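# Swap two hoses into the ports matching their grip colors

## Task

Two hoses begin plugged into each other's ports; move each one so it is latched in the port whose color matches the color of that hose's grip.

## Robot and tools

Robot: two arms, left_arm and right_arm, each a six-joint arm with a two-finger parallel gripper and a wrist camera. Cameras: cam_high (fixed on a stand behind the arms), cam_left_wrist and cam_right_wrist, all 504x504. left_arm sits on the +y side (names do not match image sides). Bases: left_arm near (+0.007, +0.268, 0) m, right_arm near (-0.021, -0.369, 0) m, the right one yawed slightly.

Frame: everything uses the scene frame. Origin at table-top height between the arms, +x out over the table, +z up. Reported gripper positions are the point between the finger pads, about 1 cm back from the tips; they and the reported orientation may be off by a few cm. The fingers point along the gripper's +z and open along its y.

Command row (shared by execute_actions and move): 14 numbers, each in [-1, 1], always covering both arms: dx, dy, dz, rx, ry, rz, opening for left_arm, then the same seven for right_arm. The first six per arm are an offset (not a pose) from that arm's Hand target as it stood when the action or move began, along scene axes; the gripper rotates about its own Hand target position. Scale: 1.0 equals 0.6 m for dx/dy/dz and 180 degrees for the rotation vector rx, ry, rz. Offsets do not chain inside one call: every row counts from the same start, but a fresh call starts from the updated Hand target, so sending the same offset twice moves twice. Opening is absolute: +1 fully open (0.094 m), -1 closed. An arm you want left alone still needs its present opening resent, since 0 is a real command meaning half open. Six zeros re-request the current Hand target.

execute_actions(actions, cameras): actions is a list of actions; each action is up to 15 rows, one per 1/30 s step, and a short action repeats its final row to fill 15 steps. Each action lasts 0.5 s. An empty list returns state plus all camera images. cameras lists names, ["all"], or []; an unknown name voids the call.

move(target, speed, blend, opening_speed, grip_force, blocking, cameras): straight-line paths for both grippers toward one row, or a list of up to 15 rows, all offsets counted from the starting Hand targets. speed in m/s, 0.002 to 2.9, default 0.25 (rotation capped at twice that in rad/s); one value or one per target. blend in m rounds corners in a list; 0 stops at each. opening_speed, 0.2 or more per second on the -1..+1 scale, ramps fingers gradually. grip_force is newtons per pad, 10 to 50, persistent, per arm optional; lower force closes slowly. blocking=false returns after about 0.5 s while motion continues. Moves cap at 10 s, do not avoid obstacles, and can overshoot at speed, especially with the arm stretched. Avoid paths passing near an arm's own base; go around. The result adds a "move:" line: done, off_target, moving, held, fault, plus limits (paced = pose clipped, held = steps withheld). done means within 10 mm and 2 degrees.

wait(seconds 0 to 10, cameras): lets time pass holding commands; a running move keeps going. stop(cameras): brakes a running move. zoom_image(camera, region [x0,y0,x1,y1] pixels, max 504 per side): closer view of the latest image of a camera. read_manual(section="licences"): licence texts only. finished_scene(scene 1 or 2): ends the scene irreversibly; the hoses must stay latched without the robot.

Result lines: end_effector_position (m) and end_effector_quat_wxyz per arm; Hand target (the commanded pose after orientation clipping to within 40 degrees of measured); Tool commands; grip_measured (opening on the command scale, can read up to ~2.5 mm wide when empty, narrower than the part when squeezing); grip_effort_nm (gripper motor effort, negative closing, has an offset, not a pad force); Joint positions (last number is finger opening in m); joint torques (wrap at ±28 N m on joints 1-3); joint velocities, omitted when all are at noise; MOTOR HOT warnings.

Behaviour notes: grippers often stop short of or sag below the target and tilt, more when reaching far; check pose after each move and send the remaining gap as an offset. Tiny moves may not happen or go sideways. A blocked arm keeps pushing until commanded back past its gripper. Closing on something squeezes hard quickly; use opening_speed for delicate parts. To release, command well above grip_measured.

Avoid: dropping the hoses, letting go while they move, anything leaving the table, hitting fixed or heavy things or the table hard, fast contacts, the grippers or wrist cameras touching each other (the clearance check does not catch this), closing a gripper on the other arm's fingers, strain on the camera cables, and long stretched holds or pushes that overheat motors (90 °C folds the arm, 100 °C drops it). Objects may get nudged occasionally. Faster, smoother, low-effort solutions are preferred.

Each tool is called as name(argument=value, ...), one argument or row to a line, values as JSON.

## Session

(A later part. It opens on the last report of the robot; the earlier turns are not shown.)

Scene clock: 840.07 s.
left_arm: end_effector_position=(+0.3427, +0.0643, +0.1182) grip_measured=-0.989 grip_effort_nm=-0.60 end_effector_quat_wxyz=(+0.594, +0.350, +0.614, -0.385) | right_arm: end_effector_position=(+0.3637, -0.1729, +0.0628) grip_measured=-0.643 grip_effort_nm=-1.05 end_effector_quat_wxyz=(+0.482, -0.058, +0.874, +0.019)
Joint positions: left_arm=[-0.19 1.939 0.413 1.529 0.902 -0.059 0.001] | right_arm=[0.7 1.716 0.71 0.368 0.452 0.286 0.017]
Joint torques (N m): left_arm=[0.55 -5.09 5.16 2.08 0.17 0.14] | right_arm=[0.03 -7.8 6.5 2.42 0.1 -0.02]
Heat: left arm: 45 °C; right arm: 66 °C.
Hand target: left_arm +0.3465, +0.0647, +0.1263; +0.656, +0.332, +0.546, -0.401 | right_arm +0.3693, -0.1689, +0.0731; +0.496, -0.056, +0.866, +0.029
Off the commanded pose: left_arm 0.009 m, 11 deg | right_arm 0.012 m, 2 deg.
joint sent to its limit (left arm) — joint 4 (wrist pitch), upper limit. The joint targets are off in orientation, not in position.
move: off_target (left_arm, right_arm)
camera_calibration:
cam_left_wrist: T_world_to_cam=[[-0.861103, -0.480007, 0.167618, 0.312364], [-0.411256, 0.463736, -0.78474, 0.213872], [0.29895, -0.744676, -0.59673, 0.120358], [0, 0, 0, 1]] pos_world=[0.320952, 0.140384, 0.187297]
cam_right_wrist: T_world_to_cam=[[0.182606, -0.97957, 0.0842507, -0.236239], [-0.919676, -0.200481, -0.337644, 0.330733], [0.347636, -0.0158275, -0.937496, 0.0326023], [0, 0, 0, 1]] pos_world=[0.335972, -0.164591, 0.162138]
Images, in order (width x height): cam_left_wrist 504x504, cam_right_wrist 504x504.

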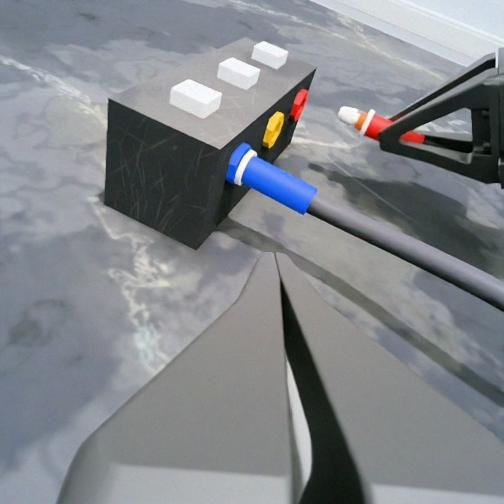

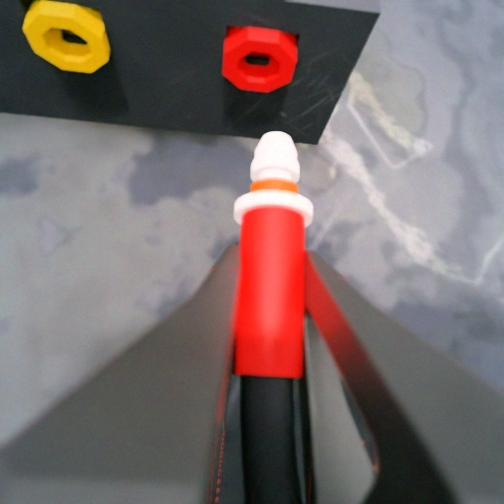

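move(
  target=[0,0,0,0,0,0,-1, 0.04,0.018,-0.011,0,0,0,-0.8],
  speed=0.1,
  cameras=["cam_right_wrist","cam_left_wrist"],
)

zoom_image(
  camera="cam_left_wrist",
  region=[260, 60, 440, 200],
)

zoom_image(
  camera="cam_right_wrist",
  region=[200, 0, 400, 200],
)

Scene clock: 841.37 s.
left_arm: end_effector_position=(+0.3427, +0.0643, +0.1182) grip_measured=-0.989 grip_effort_nm=-0.60 end_effector_quat_wxyz=(+0.594, +0.350, +0.614, -0.385) | right_arm: end_effector_position=(+0.3804, -0.1657, +0.0550) grip_measured=-0.643 grip_effort_nm=-1.05 end_effector_quat_wxyz=(+0.479, -0.060, +0.876, +0.018)
Joint positions: left_arm=[-0.19 1.939 0.413 1.529 0.902 -0.059 0.001] | right_arm=[0.685 1.796 0.775 0.382 0.437 0.275 0.017]
Joint torques (N m): left_arm=[0.54 -5.08 5.18 2.08 0.16 0.15] | right_arm=[-0.25 -6.6 8.83 2.41 0.11 0]
Heat: left arm: 45 °C; right arm: 65 °C.
Hand target: left_arm +0.3465, +0.0647, +0.1263; +0.656, +0.332, +0.546, -0.401 | right_arm +0.3933, -0.1581, +0.0664; +0.496, -0.056, +0.866, +0.029
Off the commanded pose: left_arm 0.009 m, 11 deg | right_arm 0.019 m, 3 deg.
joint sent to its limit (left arm) — joint 4 (wrist pitch), upper limit. The joint targets are off in orientation, not in position.
move: off_target (left_arm, right_arm)
camera_calibration:
cam_left_wrist: T_world_to_cam=[[-0.861103, -0.480007, 0.167618, 0.312364], [-0.411256, 0.463736, -0.78474, 0.213872], [0.29895, -0.744676, -0.59673, 0.120358], [0, 0, 0, 1]] pos_world=[0.320952, 0.140384, 0.187297]
cam_right_wrist: T_world_to_cam=[[0.185699, -0.978779, 0.0866435, -0.232804], [-0.921044, -0.204107, -0.33169, 0.344329], [0.342336, -0.0182081, -0.939401, 0.0213502], [0, 0, 0, 1]] pos_world=[0.353064, -0.157195, 0.154438]
Images, in order (width x height): cam_left_wrist 504x504, cam_right_wrist 504x504.

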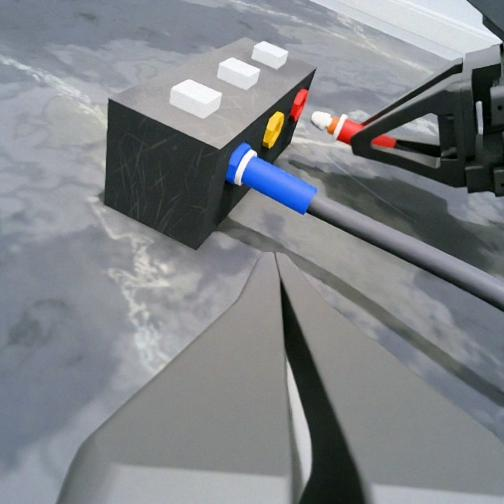

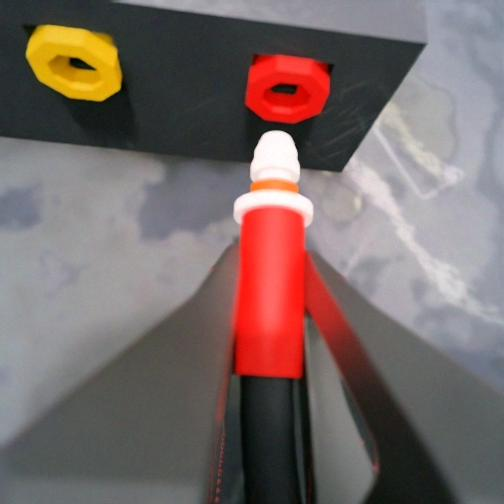

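Scaled by 2.800 from the camera's 504x504 image, which has a finer 720x720 frame.

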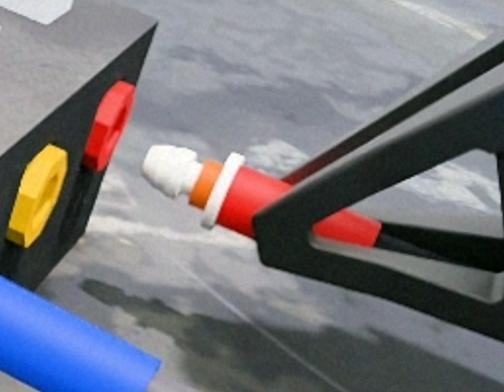

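Scaled by 2.520 from the camera's 504x504 image, which has a finer 720x720 frame.

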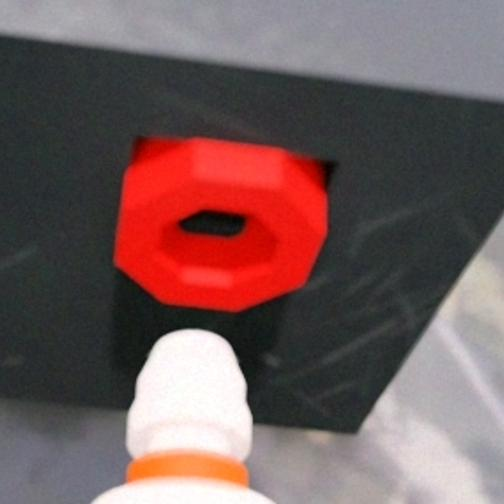

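move(
  target=[0,0,0,0,0,0,-1, 0.024,-0.003,0.006,0,0,0,-0.8],
  speed=0.08,
  cameras=["cam_right_wrist","cam_left_wrist"],
)

zoom_image(
  camera="cam_left_wrist",
  region=[260, 60, 440, 200],
)

zoom_image(
  camera="cam_right_wrist",
  region=[200, 30, 360, 190],
)

Scene clock: 842.47 s.
left_arm: end_effector_position=(+0.3427, +0.0643, +0.1182) grip_measured=-0.989 grip_effort_nm=-0.60 end_effector_quat_wxyz=(+0.594, +0.350, +0.614, -0.385) | right_arm: end_effector_position=(+0.3956, -0.1657, +0.0600) grip_measured=-0.643 grip_effort_nm=-1.05 end_effector_quat_wxyz=(+0.483, -0.059, +0.874, +0.022)
Joint positions: left_arm=[-0.19 1.939 0.413 1.529 0.902 -0.059 0.001] | right_arm=[0.656 1.821 0.823 0.378 0.412 0.257 0.017]
Joint torques (N m): left_arm=[0.55 -5.09 5.19 2.07 0.17 0.15] | right_arm=[-0.28 -7.01 9.11 2.29 0.09 -0.03]
Heat: left arm: 45 °C; right arm: 65 °C.
Hand target: left_arm +0.3465, +0.0647, +0.1263; +0.656, +0.332, +0.546, -0.401 | right_arm +0.4077, -0.1599, +0.0702; +0.496, -0.056, +0.866, +0.029
Off the commanded pose: left_arm 0.009 m, 11 deg | right_arm 0.017 m, 2 deg.
joint sent to its limit (left arm) — joint 4 (wrist pitch), upper limit. The joint targets are off in orientation, not in position.
move: off_target (left_arm, right_arm)
camera_calibration:
cam_left_wrist: T_world_to_cam=[[-0.861103, -0.480007, 0.167618, 0.312364], [-0.411256, 0.463736, -0.78474, 0.213872], [0.29895, -0.744676, -0.59673, 0.120358], [0, 0, 0, 1]] pos_world=[0.320952, 0.140384, 0.187297]
cam_right_wrist: T_world_to_cam=[[0.186135, -0.97924, 0.08027, -0.236009], [-0.918178, -0.202443, -0.340537, 0.359759], [0.349717, -0.0103164, -0.936799, 0.0190867], [0, 0, 0, 1]] pos_world=[0.367577, -0.158082, 0.159336]
Images, in order (width x height): cam_left_wrist 504x504, cam_right_wrist 504x504.

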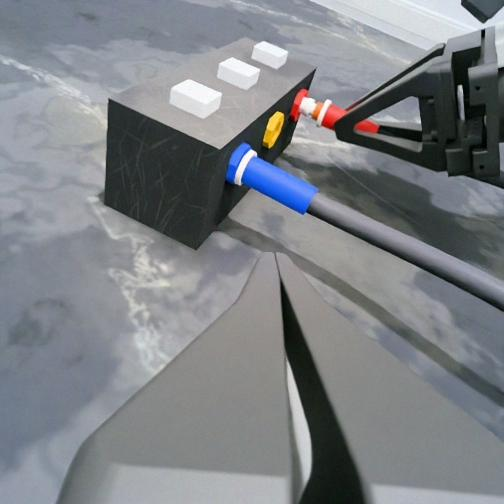

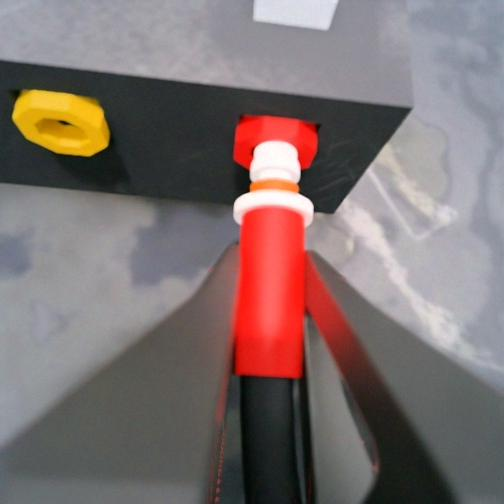

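Scaled by 2.800 from the camera's 504x504 image, which has a finer 720x720 frame.

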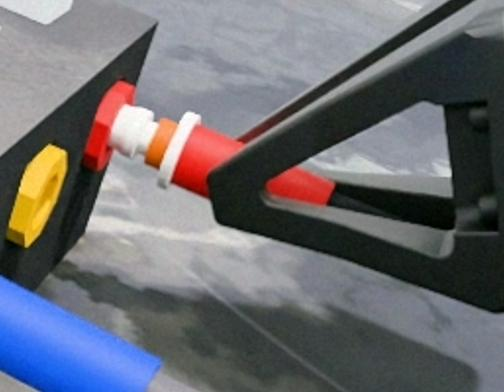

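Scaled by 3.150 from the camera's 504x504 image, which has a finer 720x720 frame.

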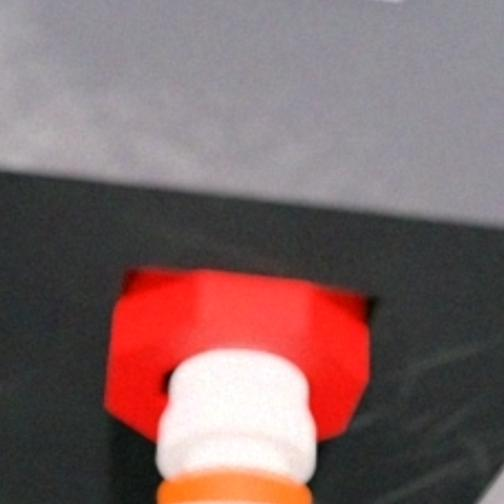

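move(
  target=[0,0,0,0,0,0,-1, 0.06,0.006,0.005,0,0,0,-0.8],
  speed=0.1,
  cameras=["cam_right_wrist","cam_left_wrist"],
)

zoom_image(
  camera="cam_left_wrist",
  region=[260, 60, 440, 200],
)

zoom_image(
  camera="cam_right_wrist",
  region=[200, 60, 360, 220],
)

Scene clock: 843.63 s.
left_arm: end_effector_position=(+0.3427, +0.0643, +0.1182) grip_measured=-0.989 grip_effort_nm=-0.60 end_effector_quat_wxyz=(+0.594, +0.350, +0.614, -0.385) | right_arm: end_effector_position=(+0.4054, -0.1648, +0.0514) grip_measured=-0.643 grip_effort_nm=-1.04 end_effector_quat_wxyz=(+0.451, -0.075, +0.889, +0.005)
Joint positions: left_arm=[-0.19 1.939 0.413 1.529 0.902 -0.059 0.001] | right_arm=[0.639 1.865 0.916 0.254 0.392 0.236 0.017]
Joint torques (N m): left_arm=[0.55 -5.08 5.16 2.08 0.17 0.14] | right_arm=[-2.78 -5.2 11.88 3.2 -0.08 -0.11]
Heat: left arm: 45 °C; right arm: 65 °C.
Hand target: left_arm +0.3465, +0.0647, +0.1263; +0.656, +0.332, +0.546, -0.401 | right_arm +0.4437, -0.1564, +0.0730; +0.496, -0.056, +0.866, +0.029
Off the commanded pose: left_arm 0.009 m, 11 deg | right_arm 0.045 m, 7 deg.
joint sent to its limit (left arm) — joint 4 (wrist pitch), upper limit. The joint targets are off in orientation, not in position.
move: off_target (left_arm, right_arm)
camera_calibration:
cam_left_wrist: T_world_to_cam=[[-0.861103, -0.480007, 0.167618, 0.312364], [-0.411256, 0.463736, -0.78474, 0.213872], [0.29895, -0.744676, -0.59673, 0.120358], [0, 0, 0, 1]] pos_world=[0.320952, 0.140384, 0.187297]
cam_right_wrist: T_world_to_cam=[[0.203611, -0.972192, 0.115695, -0.243947], [-0.936135, -0.227925, -0.26777, 0.365274], [0.286693, -0.0537854, -0.956511, 0.0269854], [0, 0, 0, 1]] pos_world=[0.38388, -0.152456, 0.151845]
Images, in order (width x height): cam_left_wrist 504x504, cam_right_wrist 504x504.

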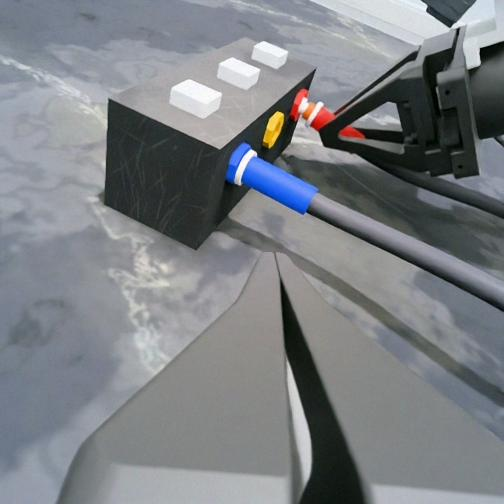

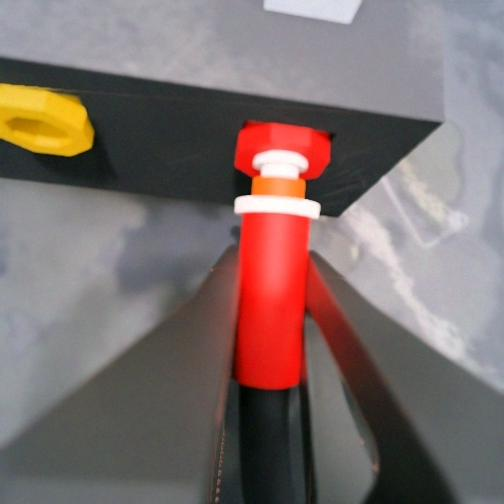

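Scaled by 2.800 from the camera's 504x504 image, which has a finer 720x720 frame.

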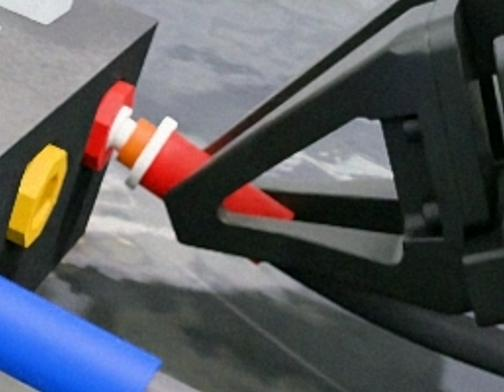

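Scaled by 3.150 from the camera's 504x504 image, which has a finer 720x720 frame.

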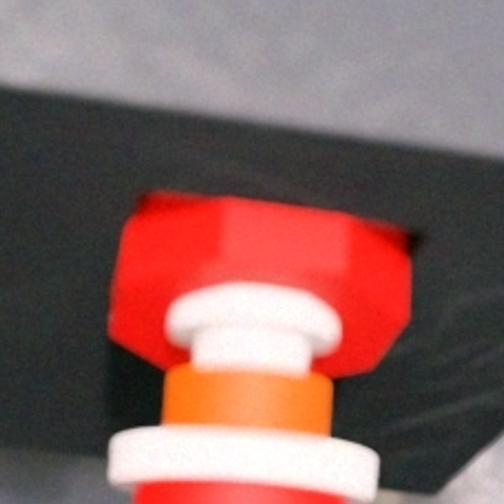

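move(
  target=[0,0,0,0,0,0,-1, 0.0,0.0,0.06,0,-0.02,0,-0.8],
  speed=0.1,
  cameras=["cam_right_wrist","cam_left_wrist"],
)

zoom_image(
  camera="cam_left_wrist",
  region=[260, 60, 440, 200],
)

zoom_image(
  camera="cam_right_wrist",
  region=[200, 60, 360, 220],
)

Scene clock: 844.70 s.
left_arm: end_effector_position=(+0.3427, +0.0643, +0.1182) grip_measured=-0.989 grip_effort_nm=-0.60 end_effector_quat_wxyz=(+0.594, +0.350, +0.614, -0.385) | right_arm: end_effector_position=(+0.4054, -0.1655, +0.0527) grip_measured=-0.643 grip_effort_nm=-1.04 end_effector_quat_wxyz=(+0.451, -0.085, +0.888, +0.000)
Joint positions: left_arm=[-0.19 1.939 0.413 1.529 0.902 -0.059 0.001] | right_arm=[0.637 1.86 0.916 0.248 0.389 0.211 0.017]
Joint torques (N m): left_arm=[0.55 -5.07 5.18 2.08 0.16 0.14] | right_arm=[-1.85 -11.52 11.86 3.02 0.23 -0.08]
Heat: left arm: 45 °C; right arm: 65 °C.
Hand target: left_arm +0.3465, +0.0647, +0.1263; +0.656, +0.332, +0.546, -0.401 | right_arm +0.4437, -0.1564, +0.1093; +0.523, -0.057, +0.850, +0.027
Off the commanded pose: left_arm 0.009 m, 11 deg | right_arm 0.069 m, 10 deg.
joint sent to its limit (left arm) — joint 4 (wrist pitch), upper limit. The joint targets are off in orientation, not in position.
move: off_target (left_arm, right_arm)
camera_calibration:
cam_left_wrist: T_world_to_cam=[[-0.861103, -0.480007, 0.167618, 0.312364], [-0.411256, 0.463736, -0.78474, 0.213872], [0.29895, -0.744676, -0.59673, 0.120358], [0, 0, 0, 1]] pos_world=[0.320952, 0.140384, 0.187297]
cam_right_wrist: T_world_to_cam=[[0.217867, -0.966869, 0.133036, -0.250465], [-0.932444, -0.246463, -0.264203, 0.360704], [0.288238, -0.066488, -0.955248, 0.0253722], [0, 0, 0, 1]] pos_world=[0.383591, -0.15158, 0.152857]
Images, in order (width x height): cam_left_wrist 504x504, cam_right_wrist 504x504.

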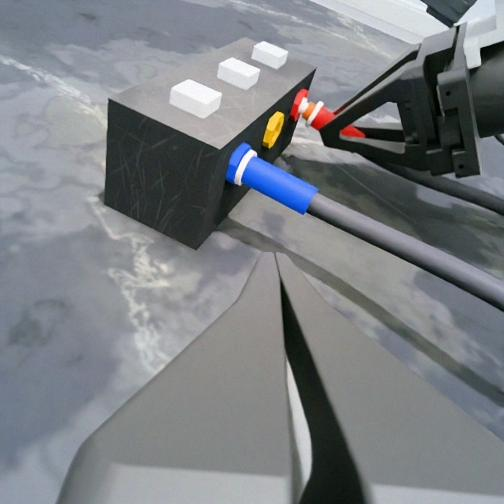

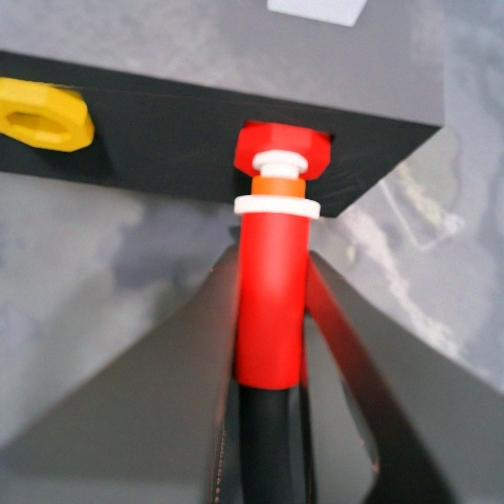

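Scaled by 2.800 from the camera's 504x504 image, which has a finer 720x720 frame.

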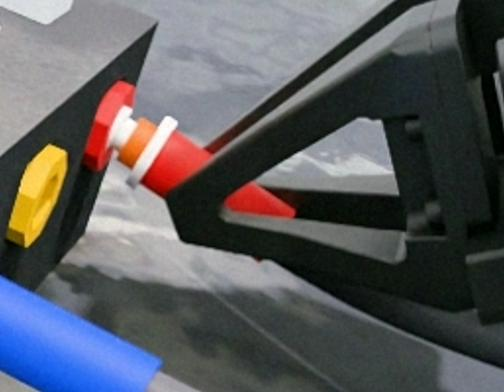

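Scaled by 3.150 from the camera's 504x504 image, which has a finer 720x720 frame.

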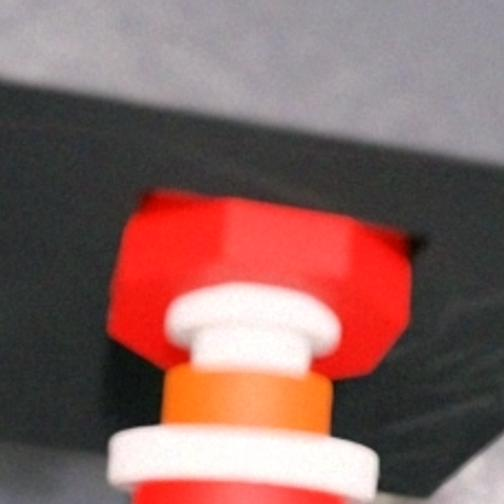

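move(
  target=[0,0,0,0,0,0,-1, 0.0,0.002,0.06,0.003,-0.03,0.004,-0.8],
  speed=0.1,
  cameras=["cam_right_wrist","cam_left_wrist"],
)

zoom_image(
  camera="cam_left_wrist",
  region=[260, 60, 440, 200],
)

Scene clock: 845.80 s.
left_arm: end_effector_position=(+0.3427, +0.0643, +0.1182) grip_measured=-0.989 grip_effort_nm=-0.60 end_effector_quat_wxyz=(+0.594, +0.350, +0.614, -0.385) | right_arm: end_effector_position=(+0.4052, -0.1665, +0.0557) grip_measured=-0.643 grip_effort_nm=-1.05 end_effector_quat_wxyz=(+0.449, -0.106, +0.887, -0.005)
Joint positions: left_arm=[-0.19 1.939 0.413 1.529 0.902 -0.059 0.001] | right_arm=[0.63 1.847 0.916 0.236 0.373 0.164 0.017]
Joint torques (N m): left_arm=[0.54 -5.09 5.18 2.08 0.17 0.14] | right_arm=[-0.66 -16.36 9.81 3.73 0.53 0.03]
Heat: left arm: 45 °C; right arm: 66 °C.
Hand target: left_arm +0.3465, +0.0647, +0.1263; +0.656, +0.332, +0.546, -0.401 | right_arm +0.4437, -0.1551, +0.1453; +0.563, -0.061, +0.824, +0.032
Off the commanded pose: left_arm 0.009 m, 11 deg | right_arm 0.098 m, 16 deg.
joint sent to its limit (left arm) — joint 4 (wrist pitch), upper limit. The joint targets are off in orientation, not in position.
move: off_target (left_arm, right_arm)
camera_calibration:
cam_left_wrist: T_world_to_cam=[[-0.861103, -0.480007, 0.167618, 0.312364], [-0.411256, 0.463736, -0.78474, 0.213872], [0.29895, -0.744676, -0.59673, 0.120358], [0, 0, 0, 1]] pos_world=[0.320952, 0.140384, 0.187297]
cam_right_wrist: T_world_to_cam=[[0.249395, -0.954999, 0.160561, -0.264226], [-0.923922, -0.284319, -0.255989, 0.35088], [0.29012, -0.0845032, -0.953252, 0.02437], [0, 0, 0, 1]] pos_world=[0.383013, -0.150514, 0.155477]
Images, in order (width x height): cam_left_wrist 504x504, cam_right_wrist 504x504.

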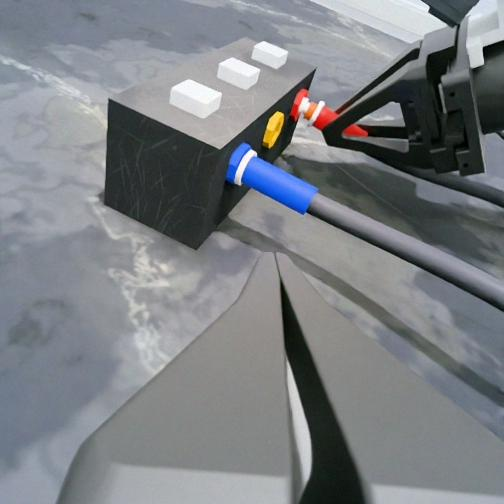

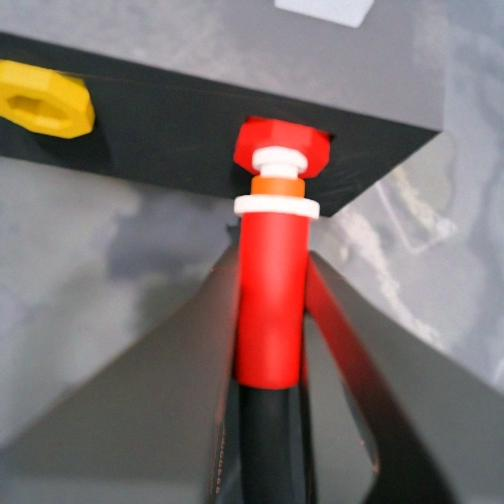

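Scaled by 2.800 from the camera's 504x504 image, which has a finer 720x720 frame.

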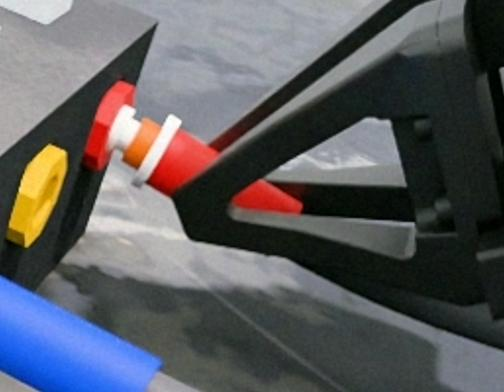

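move(
  target=[0,0,0,0,0,0,-1, 0.06,0.004,0.025,0.0,-0.02,0.005,-0.8],
  speed=0.1,
  cameras=["cam_right_wrist","cam_left_wrist"],
)

zoom_image(
  camera="cam_left_wrist",
  region=[260, 60, 440, 200],
)

zoom_image(
  camera="cam_right_wrist",
  region=[200, 60, 360, 220],
)

Scene clock: 846.97 s.
left_arm: end_effector_position=(+0.3427, +0.0643, +0.1182) grip_measured=-0.989 grip_effort_nm=-0.60 end_effector_quat_wxyz=(+0.594, +0.350, +0.614, -0.385) | right_arm: end_effector_position=(+0.4067, -0.1681, +0.0574) grip_measured=-0.643 grip_effort_nm=-1.05 end_effector_quat_wxyz=(+0.443, -0.132, +0.887, -0.004)
Joint positions: left_arm=[-0.19 1.939 0.413 1.529 0.902 -0.059 0.001] | right_arm=[0.611 1.837 0.921 0.219 0.331 0.109 0.017]
Joint torques (N m): left_arm=[0.54 -5.08 5.18 2.07 0.16 0.14] | right_arm=[-2.73 -13.38 14.6 4.37 0.54 0.01]
Heat: left arm: 44 °C; right arm: 67 °C.
Hand target: left_arm +0.3465, +0.0647, +0.1263; +0.656, +0.332, +0.546, -0.401 | right_arm +0.4797, -0.1527, +0.1600; +0.588, -0.069, +0.805, +0.034
Off the commanded pose: left_arm 0.009 m, 11 deg | right_arm 0.127 m, 21 deg.
joint sent to its limit (left arm) — joint 4 (wrist pitch), upper limit. The joint targets are off in orientation, not in position.
move: off_target (left_arm, right_arm)
camera_calibration:
cam_left_wrist: T_world_to_cam=[[-0.861103, -0.480007, 0.167618, 0.312364], [-0.411256, 0.463736, -0.78474, 0.213872], [0.29895, -0.744676, -0.59673, 0.120358], [0, 0, 0, 1]] pos_world=[0.320952, 0.140384, 0.187297]
cam_right_wrist: T_world_to_cam=[[0.294917, -0.938747, 0.178264, -0.283183], [-0.91248, -0.332051, -0.239002, 0.338576], [0.283555, -0.092177, -0.954515, 0.0269109], [0, 0, 0, 1]] pos_world=[0.384829, -0.150932, 0.157089]
Images, in order (width x height): cam_left_wrist 504x504, cam_right_wrist 504x504.

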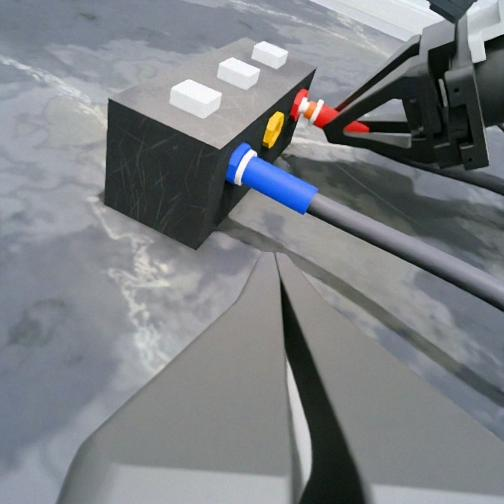

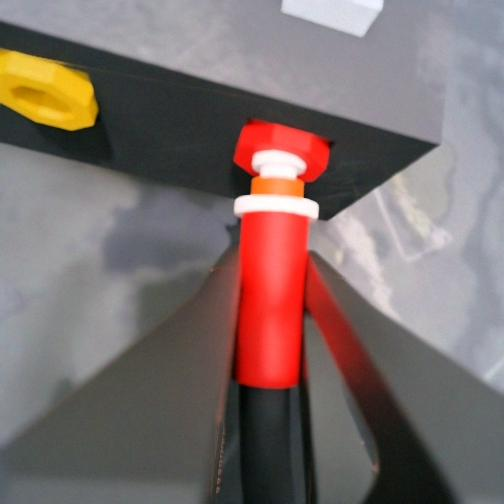

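Scaled by 2.800 from the camera's 504x504 image, which has a finer 720x720 frame.

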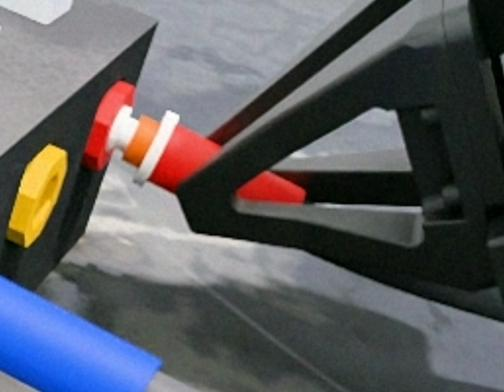

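Scaled by 3.150 from the camera's 504x504 image, which has a finer 720x720 frame.

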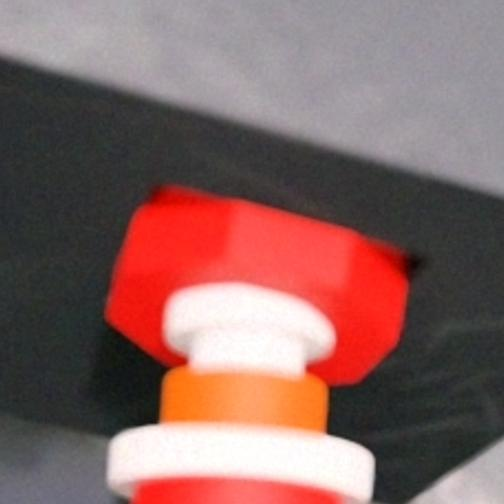

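move(
  target=[0,0,0,0,0,0,-1, 0.06,0.045,0.03,0.0,-0.01,-0.045,-0.8],
  speed=0.1,
  cameras=["cam_right_wrist","cam_left_wrist"],
)

zoom_image(
  camera="cam_left_wrist",
  region=[260, 60, 440, 200],
)

zoom_image(
  camera="cam_right_wrist",
  region=[200, 60, 360, 220],
)

Scene clock: 848.67 s.
left_arm: end_effector_position=(+0.3427, +0.0643, +0.1182) grip_measured=-0.989 grip_effort_nm=-0.60 end_effector_quat_wxyz=(+0.594, +0.350, +0.614, -0.385) | right_arm: end_effector_position=(+0.4071, -0.1640, +0.0666) grip_measured=-0.643 grip_effort_nm=-1.04 end_effector_quat_wxyz=(+0.400, -0.113, +0.907, -0.066)
Joint positions: left_arm=[-0.19 1.939 0.413 1.529 0.902 -0.059 0.001] | right_arm=[0.664 1.874 1.109 -0.086 0.466 0.187 0.017]
Joint torques (N m): left_arm=[0.55 -5.09 5.16 2.08 0.17 0.14] | right_arm=[-1.24 -11.41 17.87 5.37 1.3 0.23]
Heat: left arm: 44 °C; right arm: 70 °C.
Hand target: left_arm +0.3465, +0.0647, +0.1263; +0.656, +0.332, +0.546, -0.401 | right_arm +0.5157, -0.1257, +0.1781; +0.602, -0.012, +0.799, -0.009
Off the commanded pose: left_arm 0.009 m, 11 deg | right_arm 0.160 m, 29 deg.
joint sent to its limit (left arm) — joint 4 (wrist pitch), upper limit. The joint targets are off in orientation, not in position.
move: off_target (left_arm, right_arm)
camera_calibration:
cam_left_wrist: T_world_to_cam=[[-0.861103, -0.480007, 0.167618, 0.312364], [-0.411256, 0.463736, -0.78474, 0.213872], [0.29895, -0.744676, -0.59673, 0.120358], [0, 0, 0, 1]] pos_world=[0.320952, 0.140384, 0.187297]
cam_right_wrist: T_world_to_cam=[[0.223761, -0.94049, 0.255753, -0.25758], [-0.955292, -0.263664, -0.133787, 0.364185], [0.193258, -0.214382, -0.95744, 0.0528036], [0, 0, 0, 1]] pos_world=[0.395335, -0.134908, 0.165156]
Images, in order (width x height): cam_left_wrist 504x504, cam_right_wrist 504x504.

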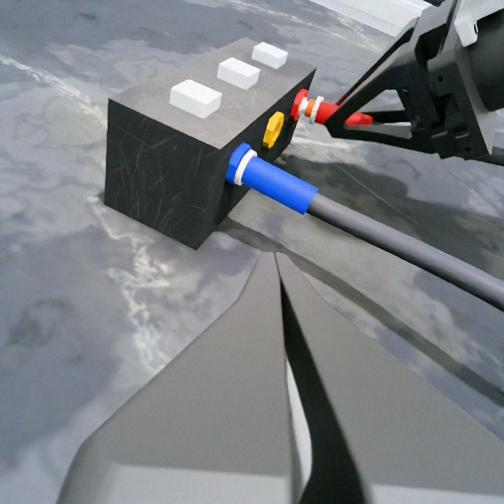

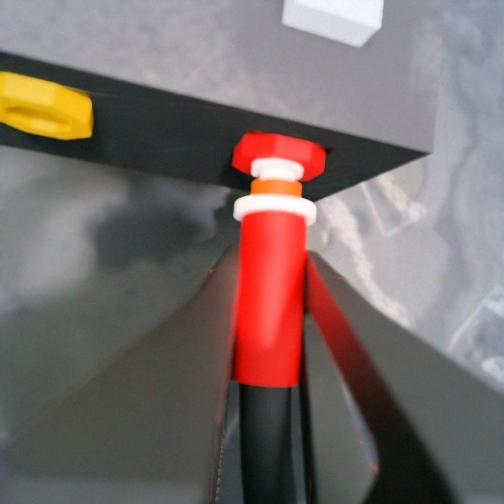

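Scaled by 2.800 from the camera's 504x504 image, which has a finer 720x720 frame.

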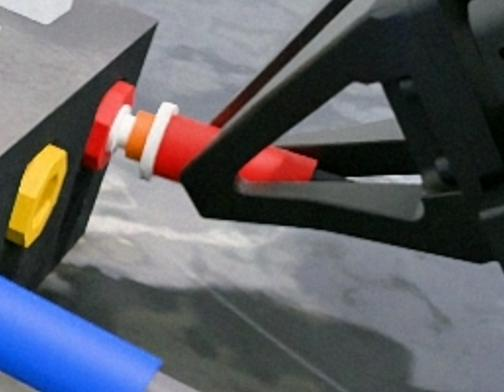

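Scaled by 3.150 from the camera's 504x504 image, which has a finer 720x720 frame.

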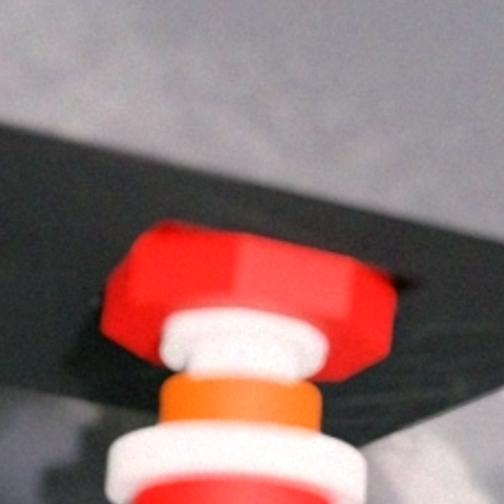

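move(
  target=[0,0,0,0,0,0,-1, 0.08,-0.01,-0.05,0.03,-0.02,-0.02,-0.8],
  speed=0.1,
  cameras=["cam_right_wrist","cam_left_wrist"],
)

zoom_image(
  camera="cam_left_wrist",
  region=[260, 60, 440, 200],
)

zoom_image(
  camera="cam_right_wrist",
  region=[200, 60, 360, 220],
)

Scene clock: 850.77 s.
left_arm: end_effector_position=(+0.3427, +0.0643, +0.1182) grip_measured=-0.989 grip_effort_nm=-0.60 end_effector_quat_wxyz=(+0.594, +0.350, +0.614, -0.385) | right_arm: end_effector_position=(+0.4189, -0.1619, +0.0618) grip_measured=-0.643 grip_effort_nm=-1.04 end_effector_quat_wxyz=(+0.395, -0.078, +0.913, -0.069)
Joint positions: left_arm=[-0.19 1.939 0.413 1.529 0.902 -0.059 0.001] | right_arm=[0.662 1.936 1.184 -0.126 0.493 0.26 0.017]
Joint torques (N m): left_arm=[0.53 -5.07 5.16 2.07 0.17 0.14] | right_arm=[-5.45 -6.83 17.84 6.45 1.15 0.29]
Heat: left arm: 44 °C; right arm: 76 °C. Fold the right arm in close to its base, or ease its load, before you think long.
Hand target: left_arm +0.3465, +0.0647, +0.1263; +0.656, +0.332, +0.546, -0.401 | right_arm +0.5636, -0.1316, +0.1482; +0.626, +0.042, +0.779, +0.010
Off the commanded pose: left_arm 0.009 m, 11 deg | right_arm 0.171 m, 35 deg.
MOTOR HOT: joint 4 (wrist pitch) of the right arm reports 76 °C; the controller's stop level is 90 °C. To cool a motor, set the load down, stop pushing, or move to a pose that needs little force.
joint sent to its limit (left arm) — joint 4 (wrist pitch), upper limit. The joint targets are off in orientation, not in position.
move: off_target (left_arm, right_arm)
camera_calibration:
cam_left_wrist: T_world_to_cam=[[-0.861103, -0.480007, 0.167618, 0.312364], [-0.411256, 0.463736, -0.78474, 0.213872], [0.29895, -0.744676, -0.59673, 0.120358], [0, 0, 0, 1]] pos_world=[0.320952, 0.140384, 0.187297]
cam_right_wrist: T_world_to_cam=[[0.160478, -0.958774, 0.234519, -0.232177], [-0.971901, -0.194946, -0.13193, 0.393336], [0.17221, -0.206757, -0.963118, 0.0567884], [0, 0, 0, 1]] pos_world=[0.409763, -0.134185, 0.161037]
Images, in order (width x height): cam_left_wrist 504x504, cam_right_wrist 504x504.

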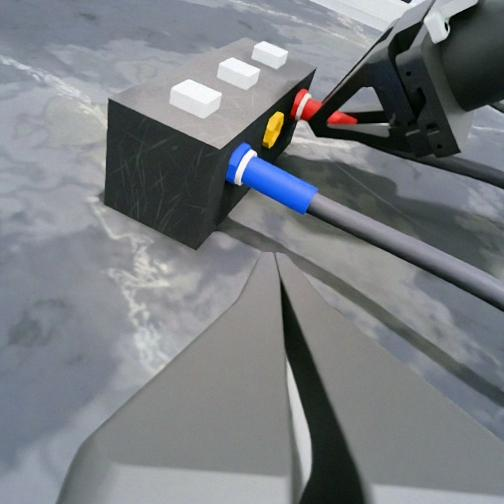

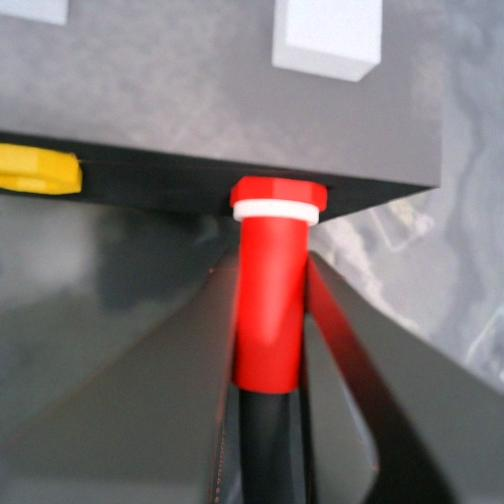

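Scaled by 2.800 from the camera's 504x504 image, which has a finer 720x720 frame.

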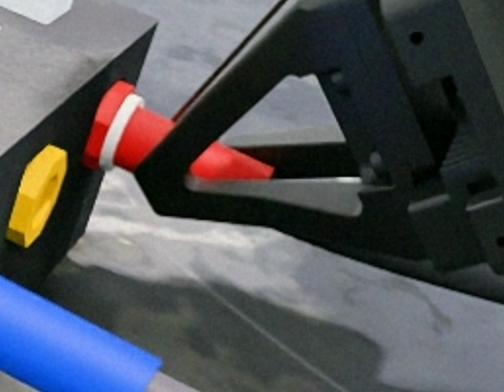

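Scaled by 3.150 from the camera's 504x504 image, which has a finer 720x720 frame.

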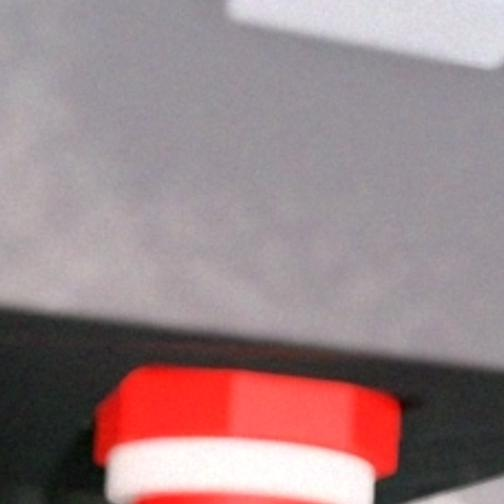

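move(
  target=[0,0,0,0,0,0,-1, -0.2327,-0.049,-0.1403,-0.074,0.154,0.03,-0.8],
  speed=0.2,
  cameras=["cam_right_wrist","cam_left_wrist"],
)

zoom_image(
  camera="cam_left_wrist",
  region=[150, 20, 400, 190],
)

zoom_image(
  camera="cam_right_wrist",
  region=[200, 60, 400, 260],
)

Scene clock: 852.53 s.
left_arm: end_effector_position=(+0.3427, +0.0643, +0.1182) grip_measured=-0.989 grip_effort_nm=-0.60 end_effector_quat_wxyz=(+0.594, +0.350, +0.614, -0.385) | right_arm: end_effector_position=(+0.4137, -0.1620, +0.0574) grip_measured=-0.643 grip_effort_nm=-1.05 end_effector_quat_wxyz=(+0.394, -0.076, +0.913, -0.067)
Joint positions: left_arm=[-0.19 1.939 0.413 1.529 0.902 -0.059 0.001] | right_arm=[0.668 1.929 1.157 -0.109 0.492 0.269 0.017]
Joint torques (N m): left_arm=[0.54 -5.08 5.18 2.07 0.17 0.14] | right_arm=[-0.2 -9.22 5.76 2.61 0.38 0.01]
Heat: left arm: 44 °C; right arm: 77 °C. Fold the right arm in close to its base, or ease its load, before you think long.
Hand target: left_arm +0.3465, +0.0647, +0.1263; +0.656, +0.332, +0.546, -0.401 | right_arm +0.4241, -0.1611, +0.0641; +0.421, -0.065, +0.903, -0.061
Off the commanded pose: left_arm 0.009 m, 11 deg | right_arm 0.012 m, 4 deg.
MOTOR HOT: still on. Joint 4 (wrist pitch) of the right arm reports 77 °C.
joint sent to its limit (left arm) — joint 4 (wrist pitch), upper limit. The joint targets are off in orientation, not in position.
move: off_target (left_arm, right_arm)
camera_calibration:
cam_left_wrist: T_world_to_cam=[[-0.861103, -0.480007, 0.167618, 0.312364], [-0.411256, 0.463736, -0.78474, 0.213872], [0.29895, -0.744676, -0.59673, 0.120358], [0, 0, 0, 1]] pos_world=[0.320952, 0.140384, 0.187297]
cam_right_wrist: T_world_to_cam=[[0.160836, -0.960253, 0.228137, -0.230409], [-0.972246, -0.193937, -0.13087, 0.38799], [0.169912, -0.200757, -0.964794, 0.0554416], [0, 0, 0, 1]] pos_world=[0.40486, -0.134875, 0.156831]
Images, in order (width x height): cam_left_wrist 504x504, cam_right_wrist 504x504.

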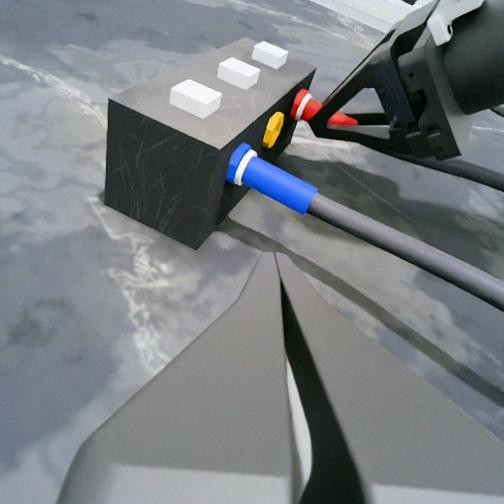

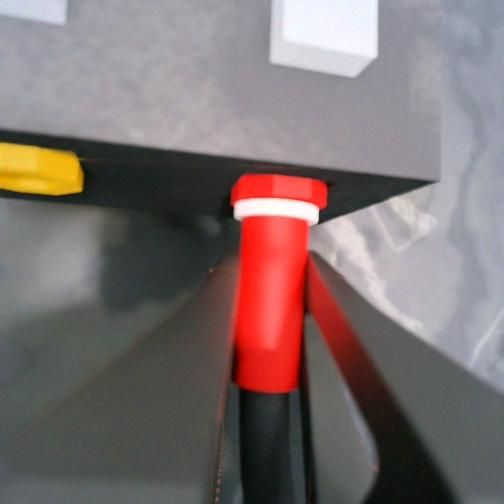

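Scaled by 2.016 from the camera's 504x504 image, which has a finer 720x720 frame.

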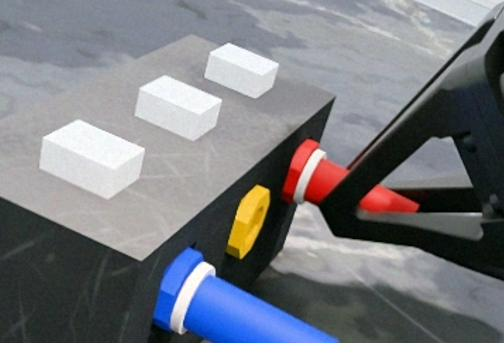

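Scaled by 2.520 from the camera's 504x504 image, which has a finer 720x720 frame.

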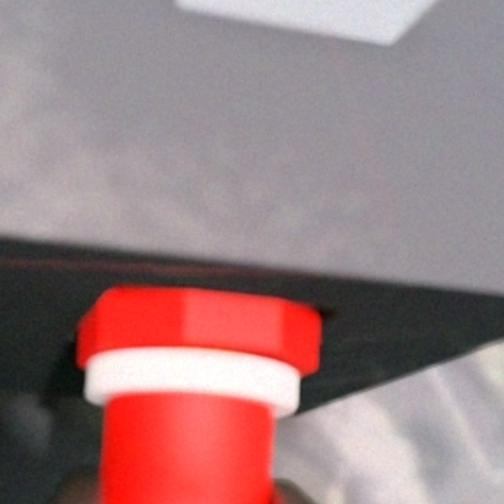

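move(
  target=[
    [0,0,0,0,0,0,-1, -0.012,-0.001,-0.008,0,0,0,-0.8],
    [0,0,0,0,0,0,-1, -0.012,-0.001,-0.008,0,0,0,-0.45],
  ],
  speed=0.08,
  opening_speed=0.4,
  cameras=["cam_right_wrist"],
)

Scene clock: 854.57 s.
left_arm: end_effector_position=(+0.3427, +0.0643, +0.1182) grip_measured=-0.989 grip_effort_nm=-0.60 end_effector_quat_wxyz=(+0.594, +0.350, +0.614, -0.385) | right_arm: end_effector_position=(+0.4162, -0.1599, +0.0590) grip_measured=-0.452 grip_effort_nm=0.11 end_effector_quat_wxyz=(+0.416, -0.071, +0.904, -0.065)
Joint positions: left_arm=[-0.19 1.939 0.413 1.529 0.902 -0.059 0.001] | right_arm=[0.676 1.929 1.125 -0.031 0.515 0.265 0.026]
Joint torques (N m): left_arm=[0.54 -5.08 5.18 2.08 0.17 0.14] | right_arm=[-0.14 -9.88 5.24 2.08 0.2 0.12]
Heat: left arm: 44 °C; right arm: 76 °C. Fold the right arm in close to its base, or ease its load, before you think long.
Hand target: left_arm +0.3465, +0.0647, +0.1263; +0.656, +0.332, +0.546, -0.401 | right_arm +0.4168, -0.1617, +0.0591; +0.421, -0.065, +0.903, -0.061
Off the commanded pose: left_arm 0.009 m, 11 deg | right_arm 0.002 m, 1 deg.
MOTOR HOT: still on. Joint 4 (wrist pitch) of the right arm reports 76 °C.
joint sent to its limit (left arm) — joint 4 (wrist pitch), upper limit. The joint targets are off in orientation, not in position.
move: off_target (left_arm)
camera_calibration:
cam_right_wrist: T_world_to_cam=[[0.145998, -0.962956, 0.226718, -0.223344], [-0.965691, -0.188476, -0.178658, 0.391871], [0.214771, -0.192856, -0.957434, 0.0391467], [0, 0, 0, 1]] pos_world=[0.402626, -0.133662, 0.158127]
Images, in order (width x height): cam_right_wrist 504x504.

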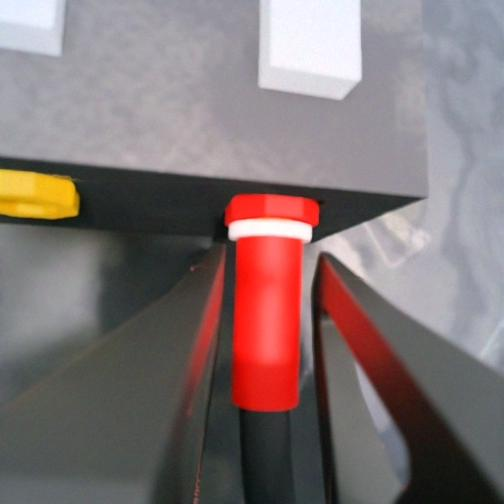

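move(
  target=[
    [0,0,0,0,0,0,-1, -0.12,0.0,0.12,0,0,0,-0.45],
    [0,0,0,0,0,0,-1, -0.2,-0.05,0.23,0,0,0,-0.45],
  ],
  speed=0.15,
  blend=[0.03,0],
  cameras=["cam_right_wrist","cam_left_wrist"],
)

zoom_image(
  camera="cam_left_wrist",
  region=[150, 20, 400, 190],
)

zoom_image(
  camera="cam_right_wrist",
  region=[100, 0, 400, 250],
)

Scene clock: 856.80 s.
left_arm: end_effector_position=(+0.3427, +0.0643, +0.1182) grip_measured=-0.989 grip_effort_nm=-0.60 end_effector_quat_wxyz=(+0.594, +0.350, +0.614, -0.385) | right_arm: end_effector_position=(+0.2941, -0.1949, +0.1778) grip_measured=-0.452 grip_effort_nm=0.11 end_effector_quat_wxyz=(+0.400, -0.079, +0.910, -0.075)
Joint positions: left_arm=[-0.19 1.939 0.413 1.529 0.902 -0.059 0.001] | right_arm=[0.838 1.38 1.069 -0.646 0.613 0.413 0.026]
Joint torques (N m): left_arm=[0.55 -5.09 5.19 2.07 0.17 0.14] | right_arm=[0.73 -7.23 9.54 1.59 0.42 0.23]
Heat: left arm: 44 °C; right arm: 74 °C. Fold the right arm in close to its base, or ease its load, before you think long.
Hand target: left_arm +0.3465, +0.0647, +0.1263; +0.656, +0.332, +0.546, -0.401 | right_arm +0.2968, -0.1917, +0.1971; +0.421, -0.066, +0.903, -0.061
Off the commanded pose: left_arm 0.009 m, 11 deg | right_arm 0.020 m, 3 deg.
MOTOR HOT: still on. Joint 4 (wrist pitch) of the right arm reports 74 °C.
joint sent to its limit (left arm) — joint 4 (wrist pitch), upper limit. The joint targets are off in orientation, not in position.
move: off_target (left_arm, right_arm)
camera_calibration:
cam_left_wrist: T_world_to_cam=[[-0.861103, -0.480007, 0.167618, 0.312364], [-0.411256, 0.463736, -0.78474, 0.213872], [0.29895, -0.744676, -0.59673, 0.120358], [0, 0, 0, 1]] pos_world=[0.320952, 0.140384, 0.187297]
cam_right_wrist: T_world_to_cam=[[0.157731, -0.956078, 0.247055, -0.271834], [-0.970392, -0.196416, -0.140569, 0.281757], [0.182921, -0.217568, -0.958751, 0.177192], [0, 0, 0, 1]] pos_world=[0.283879, -0.166001, 0.276647]
Images, in order (width x height): cam_left_wrist 504x504, cam_right_wrist 504x504.

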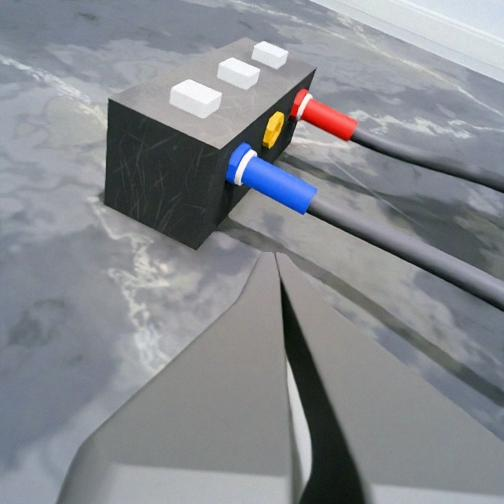

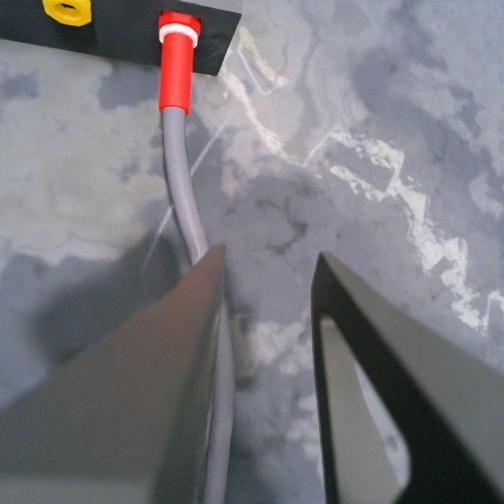

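Scaled by 2.016 from the camera's 504x504 image, which has a finer 720x720 frame.

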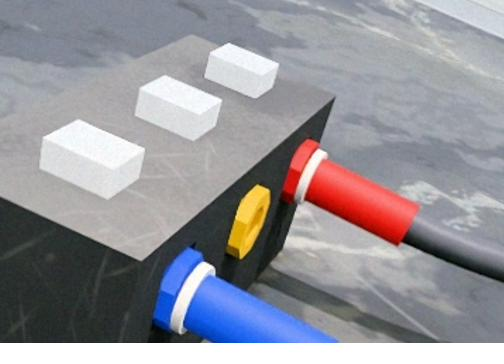

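Scaled by 1.680 from the camera's 504x504 image, which has a finer 720x720 frame.

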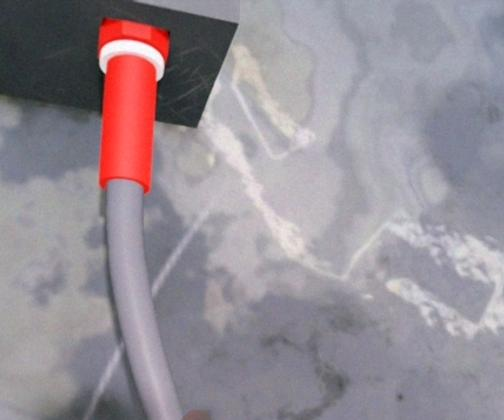

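finished_scene(
  scene=1,
)

The scene is finished: the task was done.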